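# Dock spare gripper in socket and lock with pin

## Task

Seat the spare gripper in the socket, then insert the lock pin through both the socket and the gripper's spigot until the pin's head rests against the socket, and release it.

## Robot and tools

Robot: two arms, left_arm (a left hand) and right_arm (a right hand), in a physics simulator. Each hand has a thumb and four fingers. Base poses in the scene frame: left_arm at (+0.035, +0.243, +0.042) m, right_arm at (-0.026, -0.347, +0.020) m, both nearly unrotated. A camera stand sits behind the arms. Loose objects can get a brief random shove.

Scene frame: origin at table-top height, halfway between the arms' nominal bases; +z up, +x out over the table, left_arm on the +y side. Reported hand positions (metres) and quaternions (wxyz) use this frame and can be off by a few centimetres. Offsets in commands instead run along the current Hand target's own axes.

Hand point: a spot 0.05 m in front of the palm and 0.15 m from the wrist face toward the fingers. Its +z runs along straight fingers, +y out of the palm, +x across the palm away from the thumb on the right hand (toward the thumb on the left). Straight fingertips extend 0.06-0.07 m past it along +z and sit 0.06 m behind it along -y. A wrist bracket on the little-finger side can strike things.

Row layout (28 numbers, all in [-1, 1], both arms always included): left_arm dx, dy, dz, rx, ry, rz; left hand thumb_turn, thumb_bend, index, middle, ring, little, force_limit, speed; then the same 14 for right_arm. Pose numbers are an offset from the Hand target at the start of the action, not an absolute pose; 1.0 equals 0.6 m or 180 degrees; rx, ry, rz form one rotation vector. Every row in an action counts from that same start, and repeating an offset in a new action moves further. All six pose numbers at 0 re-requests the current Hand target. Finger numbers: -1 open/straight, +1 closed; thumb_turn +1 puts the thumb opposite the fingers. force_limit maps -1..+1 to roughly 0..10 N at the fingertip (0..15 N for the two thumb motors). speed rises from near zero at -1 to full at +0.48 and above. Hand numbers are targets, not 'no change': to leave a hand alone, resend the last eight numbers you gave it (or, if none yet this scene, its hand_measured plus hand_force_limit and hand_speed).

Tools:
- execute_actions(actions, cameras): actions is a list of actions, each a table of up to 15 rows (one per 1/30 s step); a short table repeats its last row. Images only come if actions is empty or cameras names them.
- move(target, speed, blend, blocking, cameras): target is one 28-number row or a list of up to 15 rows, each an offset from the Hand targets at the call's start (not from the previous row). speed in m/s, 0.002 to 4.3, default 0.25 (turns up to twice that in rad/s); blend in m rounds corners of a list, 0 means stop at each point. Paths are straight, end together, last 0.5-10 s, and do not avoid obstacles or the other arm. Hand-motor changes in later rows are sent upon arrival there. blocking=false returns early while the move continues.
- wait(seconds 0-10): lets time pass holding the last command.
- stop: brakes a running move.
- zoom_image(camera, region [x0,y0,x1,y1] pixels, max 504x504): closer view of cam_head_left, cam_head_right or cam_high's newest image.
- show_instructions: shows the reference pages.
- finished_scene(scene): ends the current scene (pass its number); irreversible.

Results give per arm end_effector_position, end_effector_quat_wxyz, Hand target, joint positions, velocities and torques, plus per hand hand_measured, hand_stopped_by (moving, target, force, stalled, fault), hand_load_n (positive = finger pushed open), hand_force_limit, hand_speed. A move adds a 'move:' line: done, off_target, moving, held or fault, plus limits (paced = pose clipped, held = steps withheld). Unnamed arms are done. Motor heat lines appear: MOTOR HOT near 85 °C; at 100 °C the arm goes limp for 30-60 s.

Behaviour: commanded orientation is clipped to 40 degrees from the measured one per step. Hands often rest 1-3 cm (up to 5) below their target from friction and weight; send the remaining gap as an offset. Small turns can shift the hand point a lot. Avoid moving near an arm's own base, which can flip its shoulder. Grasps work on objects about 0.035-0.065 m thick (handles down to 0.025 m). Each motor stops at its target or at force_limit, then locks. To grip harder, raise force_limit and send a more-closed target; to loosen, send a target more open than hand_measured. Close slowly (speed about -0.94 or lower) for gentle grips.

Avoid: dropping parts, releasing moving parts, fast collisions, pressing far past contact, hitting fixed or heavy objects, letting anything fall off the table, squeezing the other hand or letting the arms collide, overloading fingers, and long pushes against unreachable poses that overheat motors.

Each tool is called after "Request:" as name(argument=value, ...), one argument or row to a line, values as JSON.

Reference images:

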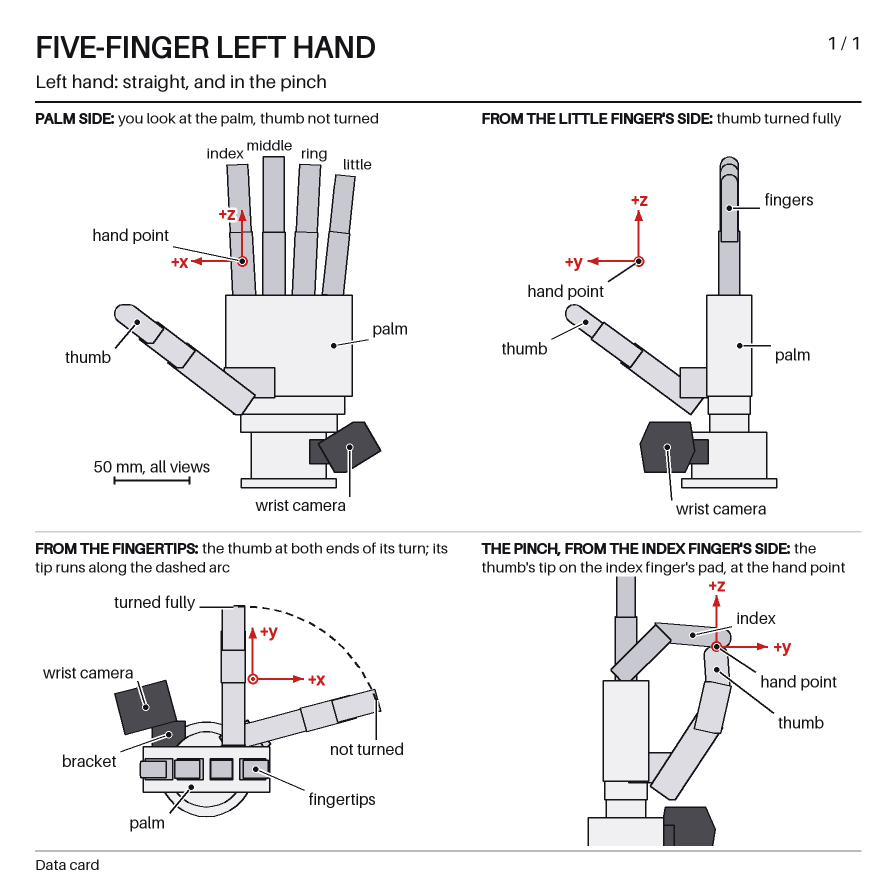

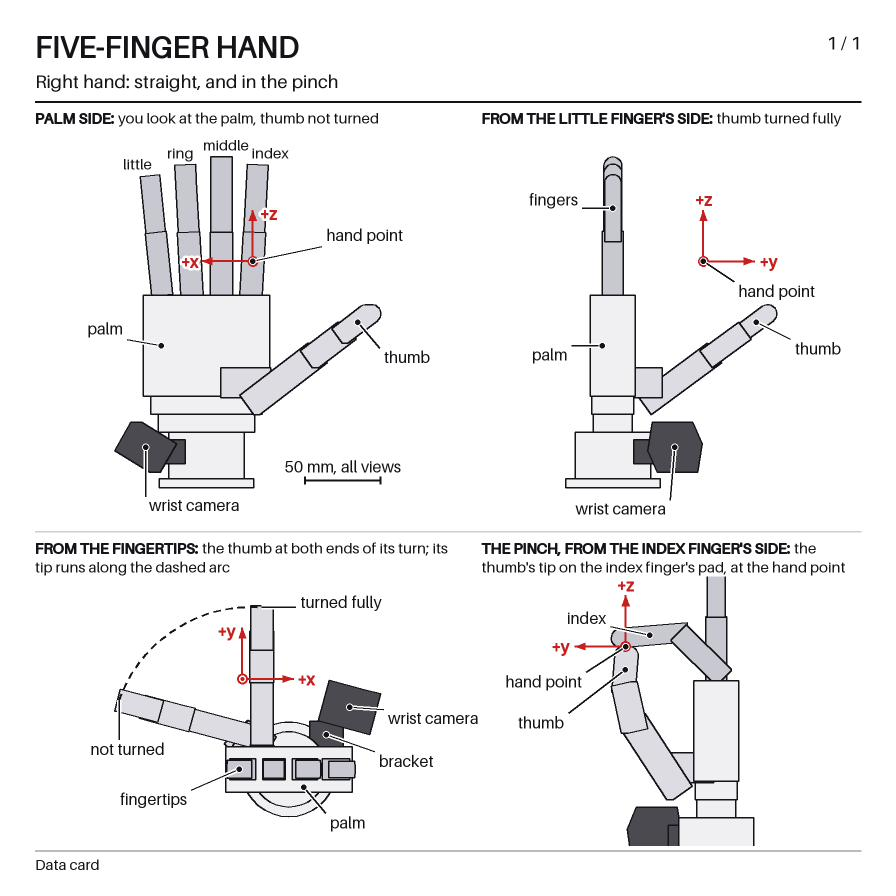

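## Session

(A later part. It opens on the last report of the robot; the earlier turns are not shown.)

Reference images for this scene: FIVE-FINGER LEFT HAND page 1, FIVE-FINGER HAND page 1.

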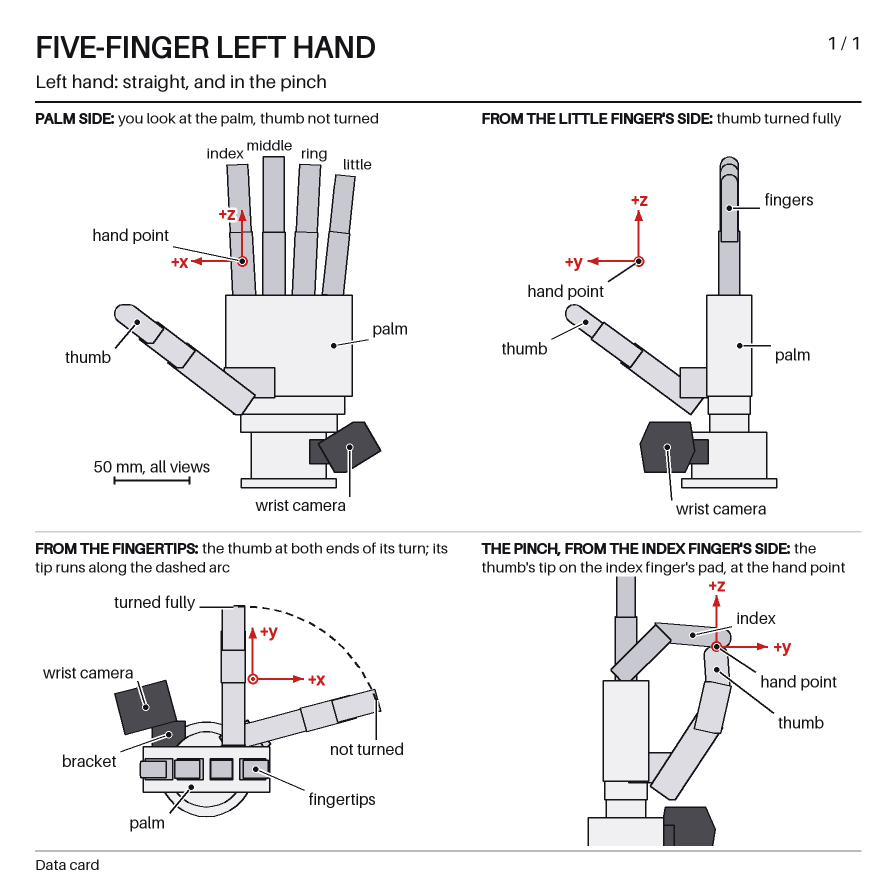

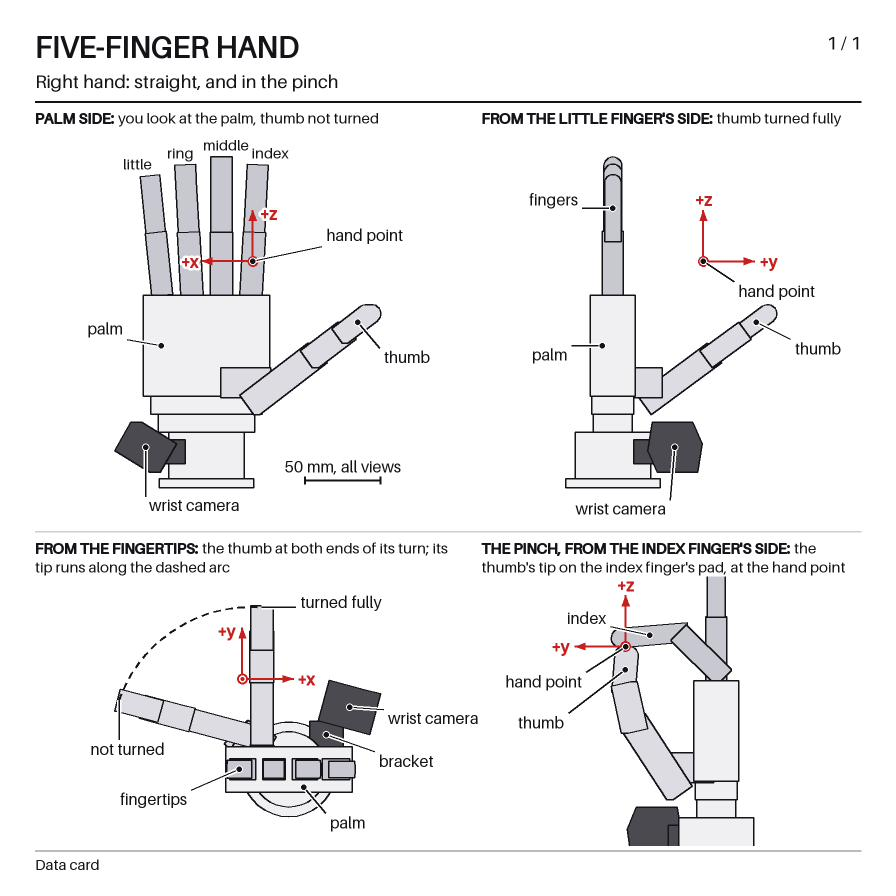

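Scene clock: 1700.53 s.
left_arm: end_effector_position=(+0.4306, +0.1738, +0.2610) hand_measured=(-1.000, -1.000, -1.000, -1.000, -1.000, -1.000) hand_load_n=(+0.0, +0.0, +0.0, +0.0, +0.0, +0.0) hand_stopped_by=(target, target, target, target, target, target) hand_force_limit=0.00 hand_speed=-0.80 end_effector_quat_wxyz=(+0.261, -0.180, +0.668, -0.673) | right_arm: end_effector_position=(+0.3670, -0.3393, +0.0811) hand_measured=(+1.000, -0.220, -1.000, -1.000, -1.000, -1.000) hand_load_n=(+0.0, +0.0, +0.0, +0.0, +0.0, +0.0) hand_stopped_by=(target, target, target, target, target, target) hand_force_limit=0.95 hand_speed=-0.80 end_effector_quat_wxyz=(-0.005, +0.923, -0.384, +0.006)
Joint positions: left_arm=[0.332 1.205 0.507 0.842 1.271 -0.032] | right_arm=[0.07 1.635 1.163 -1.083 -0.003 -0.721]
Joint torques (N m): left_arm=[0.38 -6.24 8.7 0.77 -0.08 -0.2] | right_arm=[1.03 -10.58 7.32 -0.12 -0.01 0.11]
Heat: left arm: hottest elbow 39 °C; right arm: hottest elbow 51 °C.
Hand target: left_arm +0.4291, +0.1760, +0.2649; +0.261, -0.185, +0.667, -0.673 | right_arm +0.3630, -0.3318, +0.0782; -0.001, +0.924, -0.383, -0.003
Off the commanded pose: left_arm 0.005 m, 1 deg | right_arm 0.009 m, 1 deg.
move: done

Request:
wait(
  seconds=0.1,
  cameras=["cam_head_left","cam_head_right"],
)

Request:
zoom_image(
  camera="cam_head_left",
  region=[488, 244, 520, 284],
)

Request:
zoom_image(
  camera="cam_head_right",
  region=[494, 244, 526, 284],
)

Scene clock: 1704.93 s.
left_arm: end_effector_position=(+0.4306, +0.1738, +0.2610) hand_measured=(-1.000, -1.000, -1.000, -1.000, -1.000, -1.000) hand_load_n=(+0.0, +0.0, +0.0, +0.0, +0.0, +0.0) hand_stopped_by=(target, target, target, target, target, target) hand_force_limit=0.00 hand_speed=-0.80 end_effector_quat_wxyz=(+0.261, -0.180, +0.668, -0.673) | right_arm: end_effector_position=(+0.3670, -0.3392, +0.0811) hand_measured=(+1.000, -0.220, -1.000, -1.000, -1.000, -1.000) hand_load_n=(+0.0, +0.0, +0.0, +0.0, +0.0, +0.0) hand_stopped_by=(target, target, target, target, target, target) hand_force_limit=0.95 hand_speed=-0.80 end_effector_quat_wxyz=(-0.005, +0.923, -0.384, +0.006)
Joint positions: left_arm=[0.332 1.205 0.507 0.842 1.271 -0.032] | right_arm=[0.07 1.635 1.163 -1.083 -0.003 -0.721]
Joint torques (N m): left_arm=[0.44 -6.24 8.7 0.77 -0.08 -0.2] | right_arm=[0.85 -10.46 7.27 -0.2 -0.01 0.1]
Heat: left arm: hottest elbow 39 °C; right arm: hottest elbow 51 °C.
Hand target: left_arm +0.4291, +0.1760, +0.2649; +0.261, -0.185, +0.667, -0.673 | right_arm +0.3630, -0.3318, +0.0782; -0.001, +0.924, -0.383, -0.003
Off the commanded pose: left_arm 0.005 m, 1 deg | right_arm 0.009 m, 1 deg.
wait: 0.10 s; at rest from the start
Images, in order (width x height): cam_head_left 672x504, cam_head_right 672x504.

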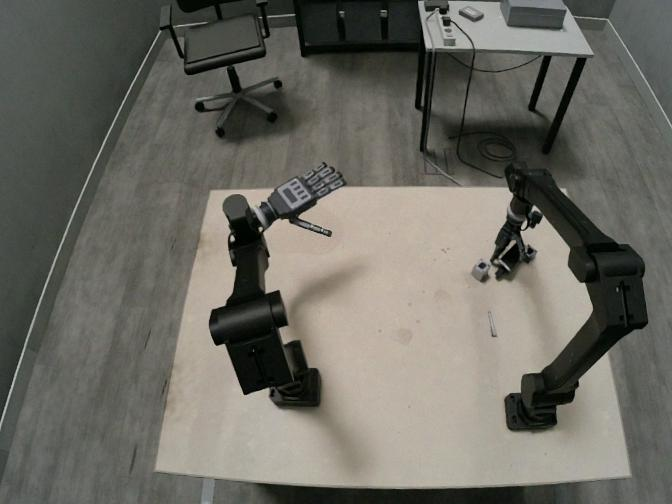

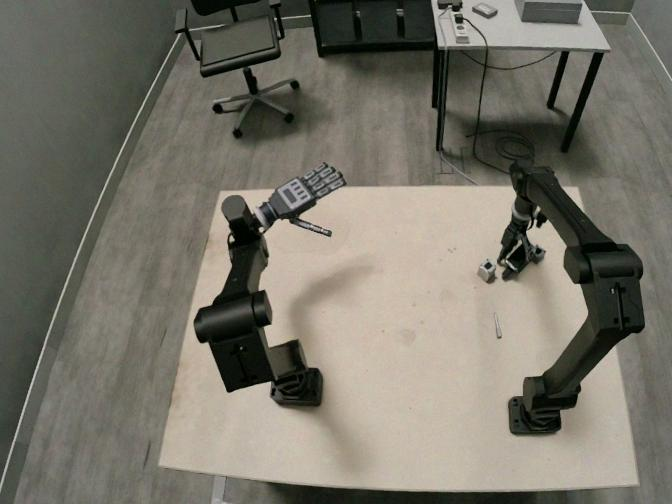

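Scaled by 12.600 from the camera's 672x504 image, which has a finer 960x720 frame.

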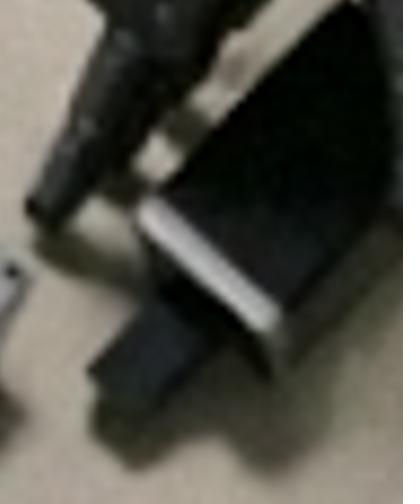

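Scaled by 12.600 from the camera's 672x504 image, which has a finer 960x720 frame.

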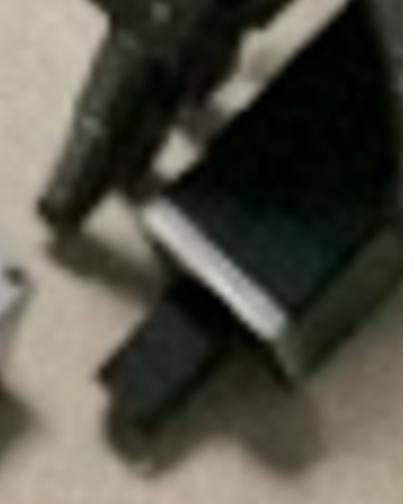

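Request:
move(
  target=[
    [0,0,0,0,0,0,-1,-1,-1,-1,-1,-1,0,-0.8, 0,0,0,0,0,0,1,-1,-1,-1,-1,-1,0.95,-0.2],
    [0,0,0,0,0,0,-1,-1,-1,-1,-1,-1,0,-0.8, 0.0095,-0.0375,-0.03,0,0,0,1,-1,-1,-1,-1,-1,0.95,-0.2],
    [0,0,0,0,0,0,-1,-1,-1,-1,-1,-1,0,-0.8, 0.0095,-0.0375,-0.25,0,0,0,1,-1,-1,-1,-1,-1,0.95,-0.2],
  ],
  speed=0.08,
  cameras=["cam_head_left","cam_head_right","cam_high"],
)

Request:
zoom_image(
  camera="cam_head_left",
  region=[480, 240, 530, 290],
)

Request:
zoom_image(
  camera="cam_high",
  region=[140, 280, 200, 340],
)

Scene clock: 1740.47 s.
left_arm: end_effector_position=(+0.4306, +0.1738, +0.2610) hand_measured=(-1.000, -1.000, -1.000, -1.000, -1.000, -1.000) hand_load_n=(+0.0, +0.0, +0.0, +0.0, +0.0, +0.0) hand_stopped_by=(target, target, target, target, target, target) hand_force_limit=0.00 hand_speed=-0.80 end_effector_quat_wxyz=(+0.261, -0.180, +0.668, -0.673) | right_arm: end_effector_position=(+0.3722, -0.3288, +0.2058) hand_measured=(+1.000, -1.000, -1.000, -1.000, -1.000, -1.000) hand_load_n=(+0.0, +0.0, +0.0, +0.0, +0.0, +0.0) hand_stopped_by=(target, target, target, target, target, target) hand_force_limit=0.95 hand_speed=-0.20 end_effector_quat_wxyz=(+0.013, +0.923, -0.384, -0.027)
Joint positions: left_arm=[0.332 1.205 0.507 0.842 1.271 -0.032] | right_arm=[0.092 1.604 1.454 -1.48 -0.003 -0.699]
Joint torques (N m): left_arm=[0.38 -6.3 8.69 0.77 -0.08 -0.2] | right_arm=[0.56 -12.69 12.05 -0.31 -0.07 0.1]
Heat: left arm: hottest elbow 39 °C; right arm: hottest elbow 52 °C.
Hand target: left_arm +0.4291, +0.1760, +0.2649; +0.261, -0.185, +0.667, -0.673 | right_arm +0.3836, -0.3205, +0.2283; -0.001, +0.924, -0.383, -0.003
Off the commanded pose: left_arm 0.005 m, 1 deg | right_arm 0.027 m, 3 deg.
move: off_target (right_arm)

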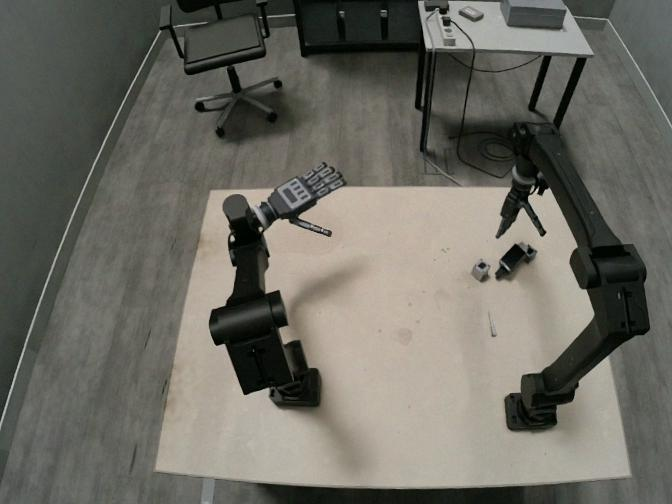

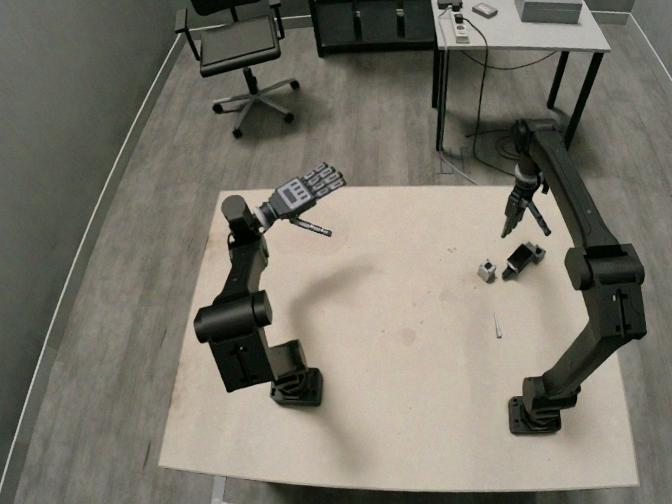

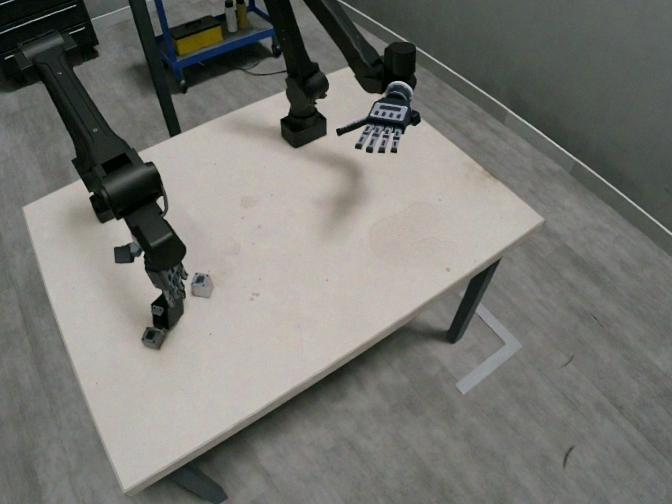

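Scaled by 10.080 from the camera's 672x504 image, which has a finer 960x720 frame.

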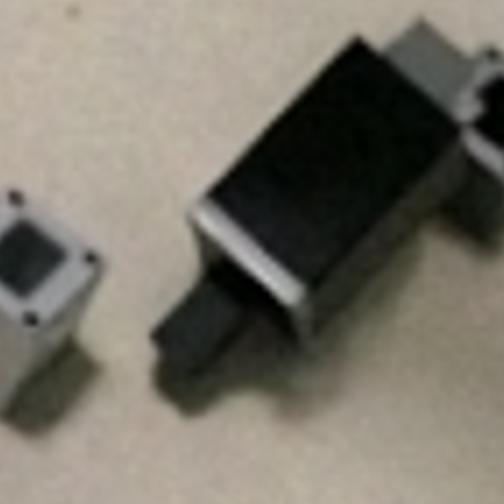

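Scaled by 8.400 from the camera's 672x504 image, which has a finer 960x720 frame.

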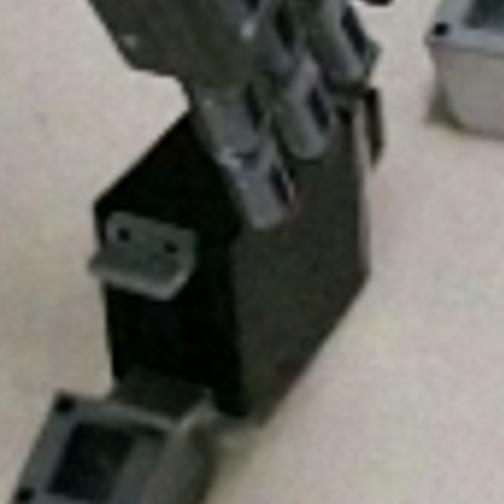

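Request:
move(
  target=[
    [0,0,0,0,0,0,-1,-1,-1,-1,-1,-1,0,-0.8, 0.03,0.004,-0.02,0.287,0,0,0.78,-1,-1,-1,-1,-1,0,0],
    [0,0,0,0,0,0,-1,-1,-1,-1,-1,-1,0,-0.8, 0.0755,0.0054,0.163,0.287,0,0,0.78,-1,-1,-1,-1,-1,0,0],
  ],
  speed=0.2,
  blend=[0.02,0],
  cameras=["cam_head_left","cam_head_right","cam_high"],
)

Request:
zoom_image(
  camera="cam_head_left",
  region=[480, 220, 560, 290],
)

Request:
zoom_image(
  camera="cam_high",
  region=[110, 250, 220, 350],
)

Scene clock: 1832.70 s.
left_arm: end_effector_position=(+0.4306, +0.1738, +0.2610) hand_measured=(-1.000, -1.000, -1.000, -1.000, -1.000, -1.000) hand_load_n=(+0.0, +0.0, +0.0, +0.0, +0.0, +0.0) hand_stopped_by=(target, target, target, target, target, target) hand_force_limit=0.00 hand_speed=-0.80 end_effector_quat_wxyz=(+0.261, -0.180, +0.668, -0.673) | right_arm: end_effector_position=(+0.4059, -0.3457, +0.1284) hand_measured=(+0.780, -1.000, -1.000, -1.000, -1.000, -1.000) hand_load_n=(+0.0, +0.0, +0.0, +0.0, +0.0, +0.0) hand_stopped_by=(target, target, target, target, target, target) hand_force_limit=0.00 hand_speed=0.00 end_effector_quat_wxyz=(-0.402, +0.833, -0.349, +0.151)
Joint positions: left_arm=[0.332 1.205 0.507 0.842 1.271 -0.032] | right_arm=[-0.259 1.377 0.903 -0.574 -0.755 -0.834]
Joint torques (N m): left_arm=[0.38 -6.24 8.69 0.77 -0.08 -0.21] | right_arm=[-2.08 -8.18 8.69 1.51 -0.8 -0.2]
Motor temperatures (°C): left_arm=[28 32 39 28 28 26] | right_arm=[28 44 66 27 27 27]
Heat: left arm: hottest elbow 39 °C; right arm: hottest elbow 66 °C.
Hand target: left_arm +0.4291, +0.1760, +0.2649; +0.261, -0.185, +0.667, -0.673 | right_arm +0.4130, -0.3546, +0.1301; -0.403, +0.831, -0.346, +0.164
Off the commanded pose: left_arm 0.005 m, 1 deg | right_arm 0.011 m, 2 deg.
move: off_target (right_arm)

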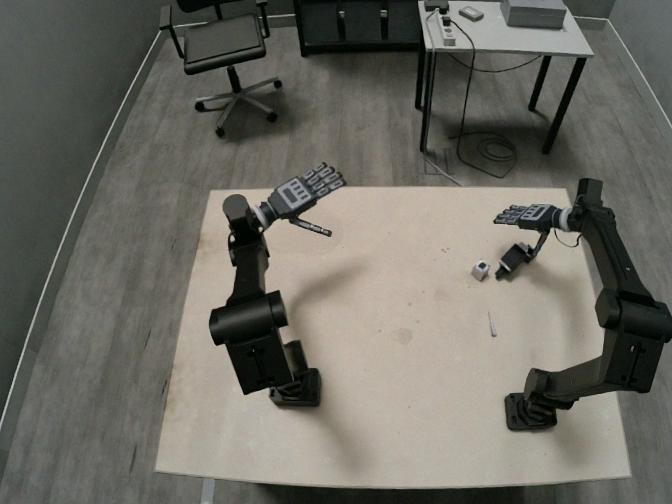

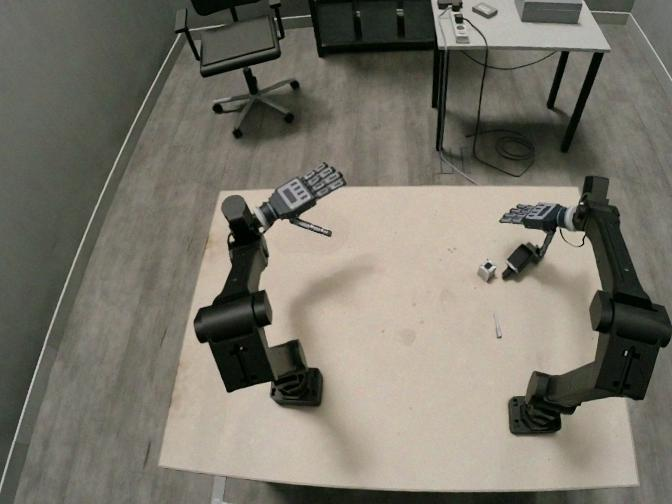

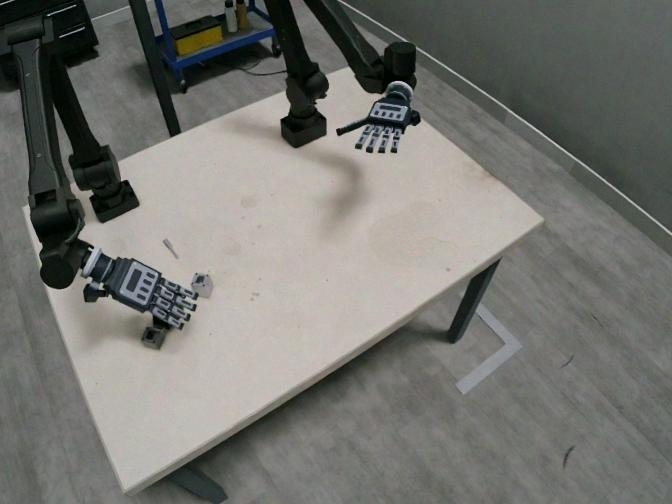

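Scaled by 6.300 from the camera's 672x504 image, which has a finer 960x720 frame.

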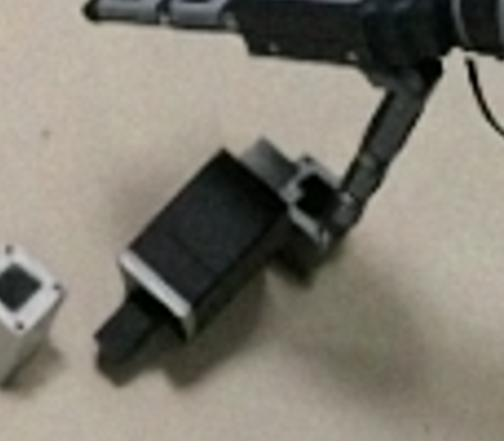

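Scaled by 4.582 from the camera's 672x504 image, which has a finer 960x720 frame.

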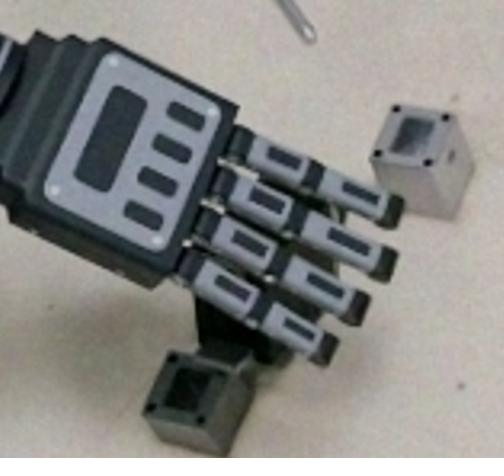

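Request:
execute_actions(
  actions=[],
)

Scene clock: 1871.77 s.
left_arm: end_effector_position=(+0.4306, +0.1738, +0.2610) hand_measured=(-1.000, -1.000, -1.000, -1.000, -1.000, -1.000) hand_load_n=(-0.5, +0.0, +0.0, +0.0, +0.0, +0.0) hand_stopped_by=(target, target, target, target, target, target) hand_force_limit=0.00 hand_speed=-0.80 end_effector_quat_wxyz=(+0.261, -0.180, +0.668, -0.673) | right_arm: end_effector_position=(+0.4059, -0.3457, +0.1284) hand_measured=(+0.780, -1.000, -1.000, -1.000, -1.000, -1.000) hand_load_n=(-0.5, +0.0, +0.0, +0.0, +0.0, +0.0) hand_stopped_by=(target, target, target, target, target, target) hand_force_limit=0.00 hand_speed=0.00 end_effector_quat_wxyz=(-0.402, +0.833, -0.349, +0.151)
Joint positions: left_arm=[0.332 1.205 0.507 0.842 1.271 -0.032] | right_arm=[-0.259 1.377 0.903 -0.574 -0.755 -0.834]
Joint velocities: within noise
Joint torques (N m): left_arm=[0.44 -6.24 8.69 0.76 -0.08 -0.2] | right_arm=[-2.02 -8.06 8.65 1.58 -0.81 -0.19]
Motor temperatures (°C): left_arm=[28 32 39 28 28 26] | right_arm=[28 42 58 27 28 27]
Heat: left arm: hottest elbow 39 °C; right arm: hottest elbow 58 °C.
Hand target: left_arm +0.4291, +0.1760, +0.2649; +0.261, -0.185, +0.667, -0.673 | right_arm +0.4129, -0.3546, +0.1301; -0.403, +0.831, -0.346, +0.164
Off the commanded pose: left_arm 0.005 m, 1 deg | right_arm 0.011 m, 2 deg.

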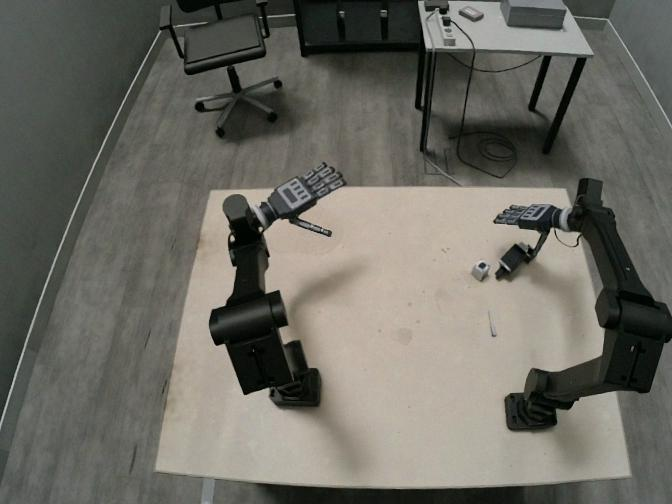

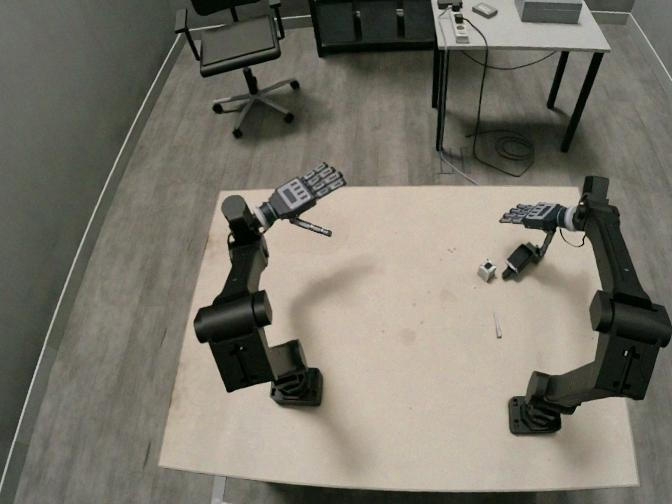

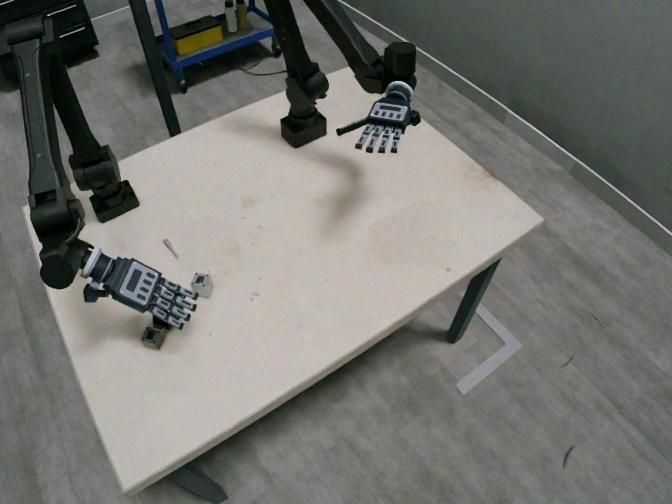

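Request:
zoom_image(
  camera="cam_head_left",
  region=[460, 190, 600, 295],
)

Request:
zoom_image(
  camera="cam_high",
  region=[70, 230, 230, 360],
)

Scaled by 3.600 from the camera's 672x504 image, which has a finer 960x720 frame.

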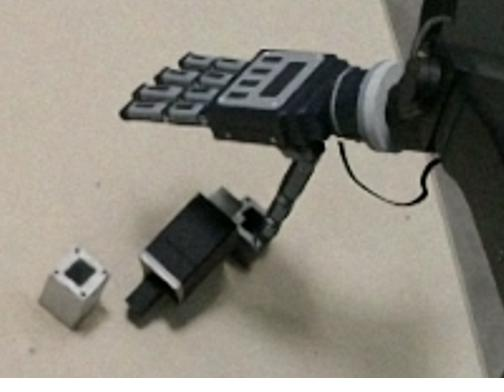

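Scaled by 3.150 from the camera's 672x504 image, which has a finer 960x720 frame.

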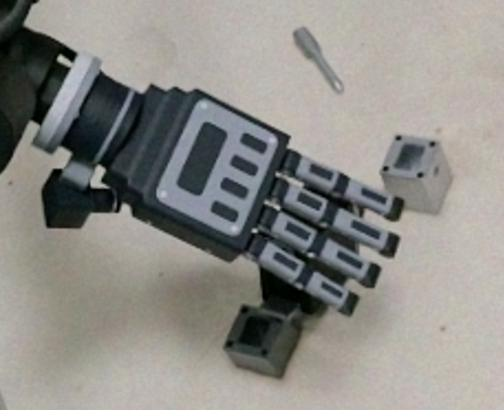

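Request:
move(
  target=[0,0,0,0,0,0,-1,-1,-1,-1,-1,-1,0,-0.8,0.0104,0.051,0.0427,0,0,0,0.78,-1,-1,-1,-1,-1,0,0],
  speed=0.08,
  cameras=["cam_head_left","cam_high","cam_head_right"],
)

Request:
zoom_image(
  camera="cam_head_left",
  region=[460, 190, 600, 295],
)

Request:
zoom_image(
  camera="cam_high",
  region=[100, 250, 230, 360],
)

Scene clock: 1889.57 s.
left_arm: end_effector_position=(+0.4306, +0.1738, +0.2610) hand_measured=(-1.000, -1.000, -1.000, -1.000, -1.000, -1.000) hand_load_n=(-0.5, +0.0, +0.0, +0.0, +0.0, +0.0) hand_stopped_by=(target, target, target, target, target, target) hand_force_limit=0.00 hand_speed=-0.80 end_effector_quat_wxyz=(+0.261, -0.180, +0.668, -0.673) | right_arm: end_effector_position=(+0.4130, -0.3488, +0.0922) hand_measured=(+0.780, -1.000, -1.000, -1.000, -1.000, -1.000) hand_load_n=(+0.0, +0.0, -0.5, +0.0, +0.0, +0.0) hand_stopped_by=(target, target, target, target, target, target) hand_force_limit=0.00 hand_speed=0.00 end_effector_quat_wxyz=(-0.403, +0.833, -0.346, +0.155)
Joint positions: left_arm=[0.332 1.205 0.507 0.842 1.271 -0.032] | right_arm=[-0.262 1.447 0.864 -0.459 -0.757 -0.839]
Joint torques (N m): left_arm=[0.38 -6.24 8.69 0.77 -0.08 -0.2] | right_arm=[-2.14 -8.35 7.88 1.57 -0.78 -0.19]
Motor temperatures (°C): left_arm=[28 32 39 28 28 26] | right_arm=[28 41 56 27 28 27]
Heat: left arm: hottest elbow 39 °C; right arm: hottest elbow 56 °C.
Hand target: left_arm +0.4291, +0.1760, +0.2649; +0.261, -0.185, +0.667, -0.673 | right_arm +0.4179, -0.3579, +0.0902; -0.403, +0.831, -0.346, +0.164
Off the commanded pose: left_arm 0.005 m, 1 deg | right_arm 0.011 m, 1 deg.
move: off_target (right_arm)

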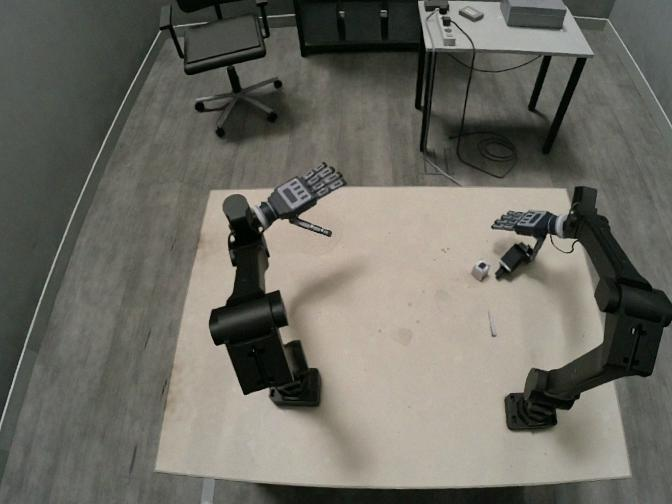

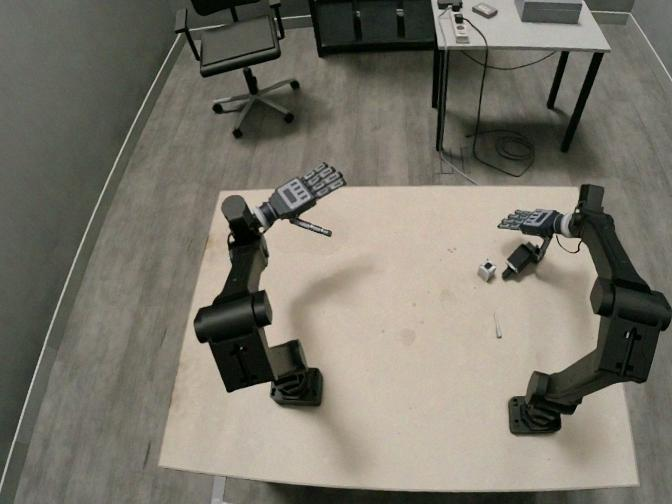

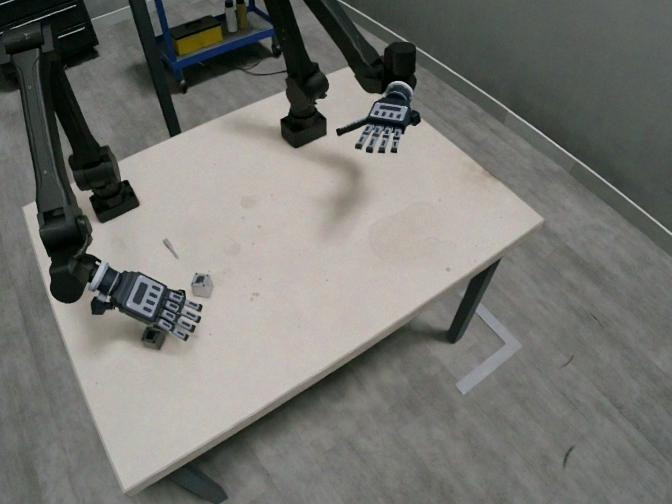

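Scaled by 3.600 from the camera's 672x504 image, which has a finer 960x720 frame.

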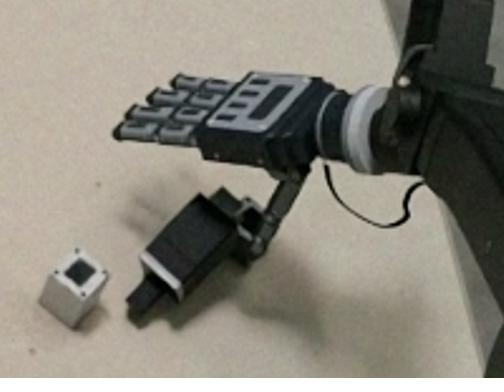

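Scaled by 3.877 from the camera's 672x504 image, which has a finer 960x720 frame.

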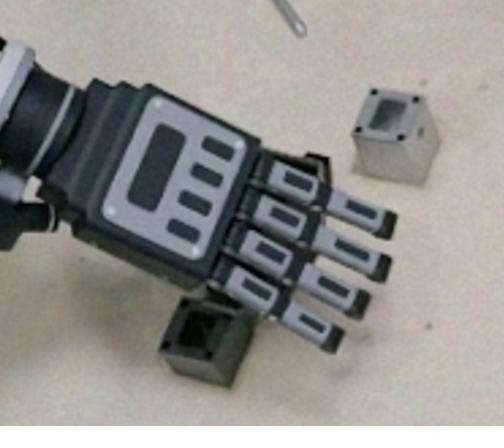

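Request:
move(
  target=[0,0,0,0,0,0,-1,-1,-1,-1,-1,-1,0,-0.8,0.0062,0.0428,0.0264,0,0,0,0.78,-1,-1,-1,-1,-1,0,0],
  speed=0.06,
  cameras=["cam_head_left","cam_high"],
)

Request:
zoom_image(
  camera="cam_head_left",
  region=[480, 200, 580, 290],
)

Request:
zoom_image(
  camera="cam_high",
  region=[100, 250, 230, 360],
)

Scene clock: 1903.00 s.
left_arm: end_effector_position=(+0.4306, +0.1738, +0.2610) hand_measured=(-1.000, -1.000, -1.000, -1.000, -1.000, -1.000) hand_load_n=(+0.0, +0.0, +0.0, +0.0, +0.0, +0.0) hand_stopped_by=(target, target, target, target, target, target) hand_force_limit=0.00 hand_speed=-0.80 end_effector_quat_wxyz=(+0.261, -0.180, +0.668, -0.673) | right_arm: end_effector_position=(+0.4138, -0.3541, +0.0630) hand_measured=(+0.780, -1.000, -1.000, -1.000, -1.000, -1.000) hand_load_n=(+0.0, +0.0, +0.0, +0.0, +0.0, +0.0) hand_stopped_by=(target, target, target, target, target, target) hand_force_limit=0.00 hand_speed=0.00 end_effector_quat_wxyz=(-0.403, +0.833, -0.346, +0.155)
Joint positions: left_arm=[0.332 1.205 0.507 0.842 1.271 -0.032] | right_arm=[-0.274 1.505 0.834 -0.379 -0.764 -0.853]
Joint torques (N m): left_arm=[0.32 -6.3 8.7 0.79 -0.08 -0.2] | right_arm=[-2.37 -8.59 7.31 1.58 -0.81 -0.18]
Motor temperatures (°C): left_arm=[28 32 39 28 28 26] | right_arm=[28 40 55 27 29 27]
Heat: left arm: hottest elbow 39 °C; right arm: hottest elbow 55 °C.
Hand target: left_arm +0.4291, +0.1760, +0.2649; +0.261, -0.185, +0.667, -0.673 | right_arm +0.4179, -0.3630, +0.0601; -0.403, +0.831, -0.346, +0.164
Off the commanded pose: left_arm 0.005 m, 1 deg | right_arm 0.010 m, 1 deg.
move: done
Images, in order (width x height): cam_head_left 672x504, cam_high 672x504.

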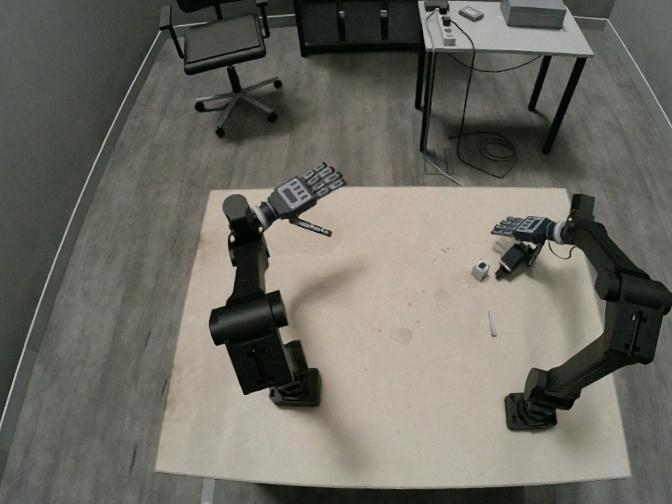

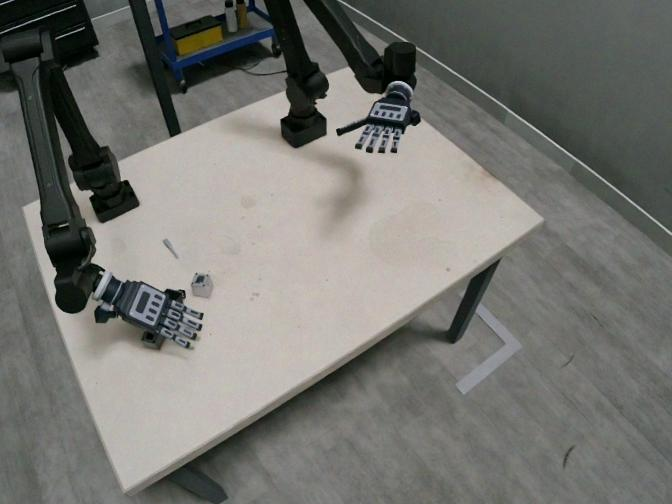

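Scaled by 5.040 from the camera's 672x504 image, which has a finer 960x720 frame.

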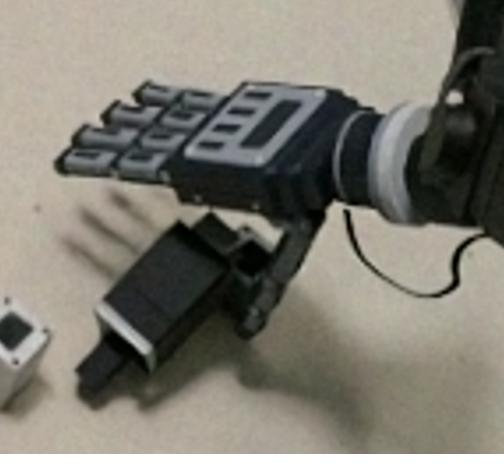

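Scaled by 3.877 from the camera's 672x504 image, which has a finer 960x720 frame.

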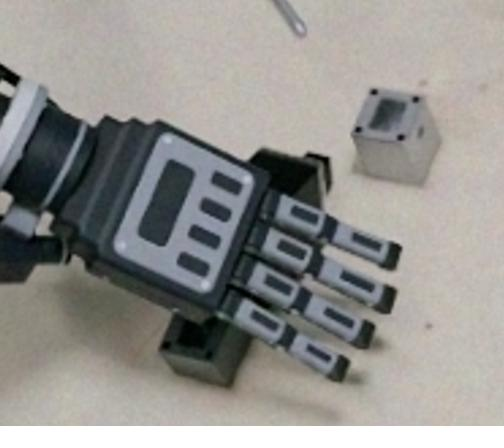

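Request:
zoom_image(
  camera="cam_head_left",
  region=[495, 225, 550, 280],
)

Scaled by 9.164 from the camera's 672x504 image, which has a finer 960x720 frame.

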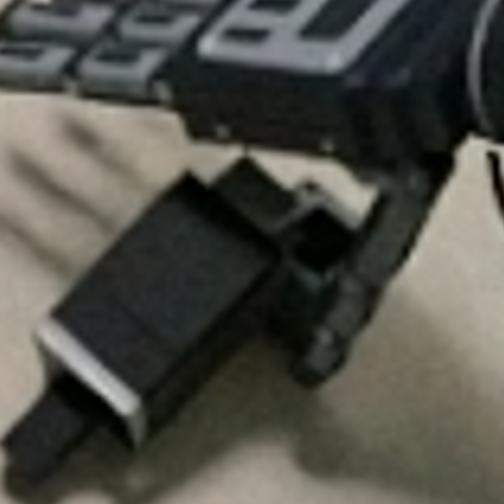

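Request:
move(
  target=[0,0,0,0,0,0,-1,-1,-1,-1,-1,-1,0,-0.8,0,0.0215,0.0171,0,0,0,0.78,-1,-1,-1,-1,-1,0,0],
  speed=0.05,
  cameras=["cam_head_left","cam_high"],
)

Request:
zoom_image(
  camera="cam_head_left",
  region=[480, 200, 580, 290],
)

Scene clock: 1929.73 s.
left_arm: end_effector_position=(+0.4306, +0.1738, +0.2610) hand_measured=(-1.000, -1.000, -1.000, -1.000, -1.000, -1.000) hand_load_n=(+0.0, +0.0, +0.0, +0.0, +0.0, +0.0) hand_stopped_by=(target, target, target, target, target, target) hand_force_limit=0.00 hand_speed=-0.80 end_effector_quat_wxyz=(+0.261, -0.180, +0.668, -0.673) | right_arm: end_effector_position=(+0.4143, -0.3543, +0.0471) hand_measured=(+0.780, -1.000, -1.000, -1.000, -1.000, -1.000) hand_load_n=(+0.0, +0.0, +0.0, +0.0, +0.0, +0.0) hand_stopped_by=(target, target, target, target, target, target) hand_force_limit=0.00 hand_speed=0.00 end_effector_quat_wxyz=(-0.403, +0.833, -0.346, +0.156)
Joint positions: left_arm=[0.332 1.205 0.507 0.842 1.271 -0.032] | right_arm=[-0.274 1.537 0.817 -0.329 -0.764 -0.853]
Joint torques (N m): left_arm=[0.44 -6.24 8.72 0.77 -0.08 -0.21] | right_arm=[-2.32 -8.35 7.04 1.65 -0.79 -0.17]
Heat: left arm: hottest elbow 39 °C; right arm: hottest elbow 52 °C.
Hand target: left_arm +0.4291, +0.1760, +0.2649; +0.261, -0.185, +0.667, -0.673 | right_arm +0.4178, -0.3629, +0.0437; -0.403, +0.831, -0.346, +0.164
Off the commanded pose: left_arm 0.005 m, 1 deg | right_arm 0.010 m, 1 deg.
move: done
Images, in order (width x height): cam_head_left 672x504, cam_high 672x504.

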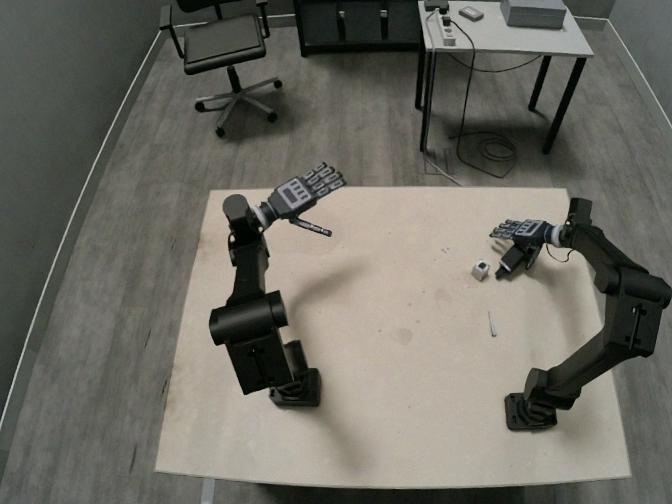

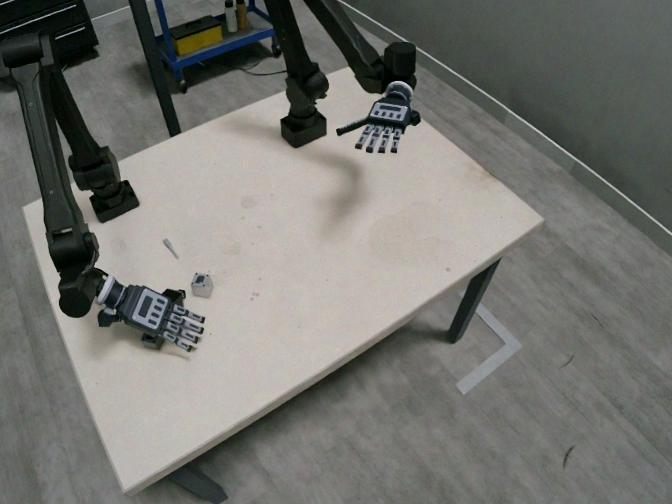

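Scaled by 5.040 from the camera's 672x504 image, which has a finer 960x720 frame.

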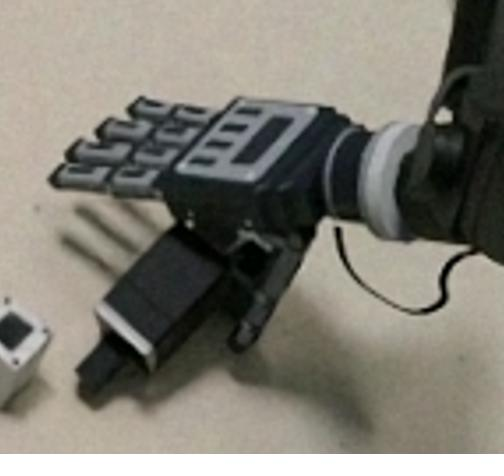

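Request:
move(
  target=[0,0,0,0,0,0,-1,-1,-1,-1,-1,-1,0,-0.8,0,0,0,0,0,0,0.78,-1,0.0,-1,-1,-1,-0.4,-0.3],
  cameras=["cam_head_left","cam_high"],
)

Request:
zoom_image(
  camera="cam_head_left",
  region=[480, 200, 580, 290],
)

Scene clock: 1939.07 s.
left_arm: end_effector_position=(+0.4306, +0.1738, +0.2610) hand_measured=(-1.000, -1.000, -1.000, -1.000, -1.000, -1.000) hand_load_n=(-0.5, +0.0, +0.0, +0.0, +0.0, +0.0) hand_stopped_by=(target, target, target, target, target, target) hand_force_limit=0.00 hand_speed=-0.80 end_effector_quat_wxyz=(+0.261, -0.180, +0.668, -0.673) | right_arm: end_effector_position=(+0.4145, -0.3543, +0.0472) hand_measured=(+0.780, -1.000, +0.000, -1.000, -1.000, -1.000) hand_load_n=(-0.5, +0.0, +0.0, +0.0, +0.0, +0.0) hand_stopped_by=(target, target, target, target, target, target) hand_force_limit=-0.40 hand_speed=-0.30 end_effector_quat_wxyz=(-0.403, +0.833, -0.345, +0.157)
Joint positions: left_arm=[0.332 1.205 0.507 0.842 1.271 -0.032] | right_arm=[-0.274 1.537 0.817 -0.328 -0.764 -0.854]
Joint torques (N m): left_arm=[0.38 -6.24 8.7 0.77 -0.07 -0.2] | right_arm=[-2.14 -8.59 7.1 1.57 -0.78 -0.18]
Heat: left arm: hottest elbow 39 °C; right arm: hottest elbow 52 °C.
Hand target: left_arm +0.4291, +0.1760, +0.2649; +0.261, -0.185, +0.667, -0.673 | right_arm +0.4178, -0.3629, +0.0437; -0.403, +0.831, -0.346, +0.164
Off the commanded pose: left_arm 0.005 m, 1 deg | right_arm 0.010 m, 1 deg.
move: done
Images, in order (width x height): cam_head_left 672x504, cam_high 672x504.

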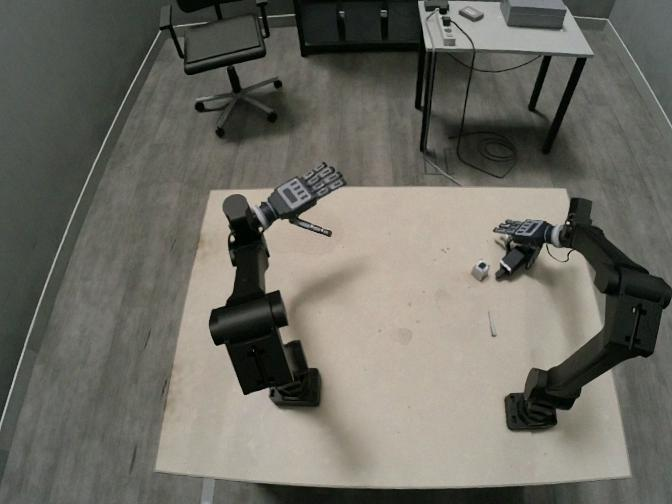

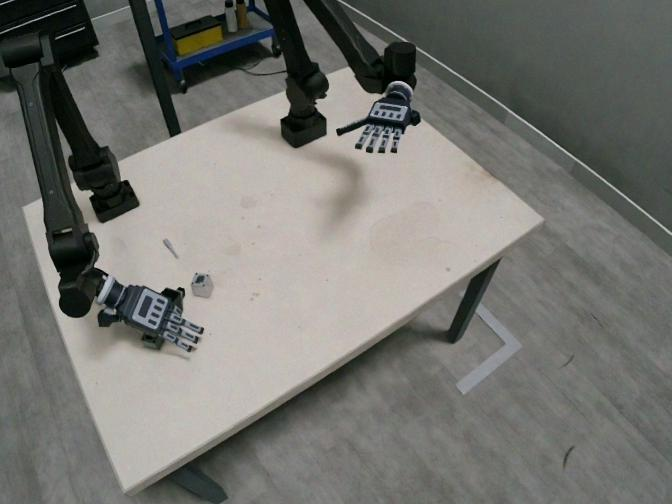

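Scaled by 5.040 from the camera's 672x504 image, which has a finer 960x720 frame.

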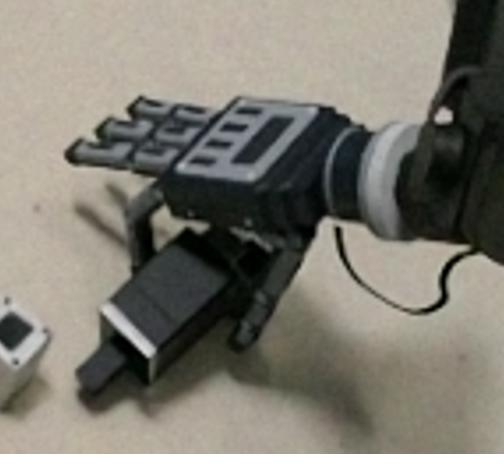

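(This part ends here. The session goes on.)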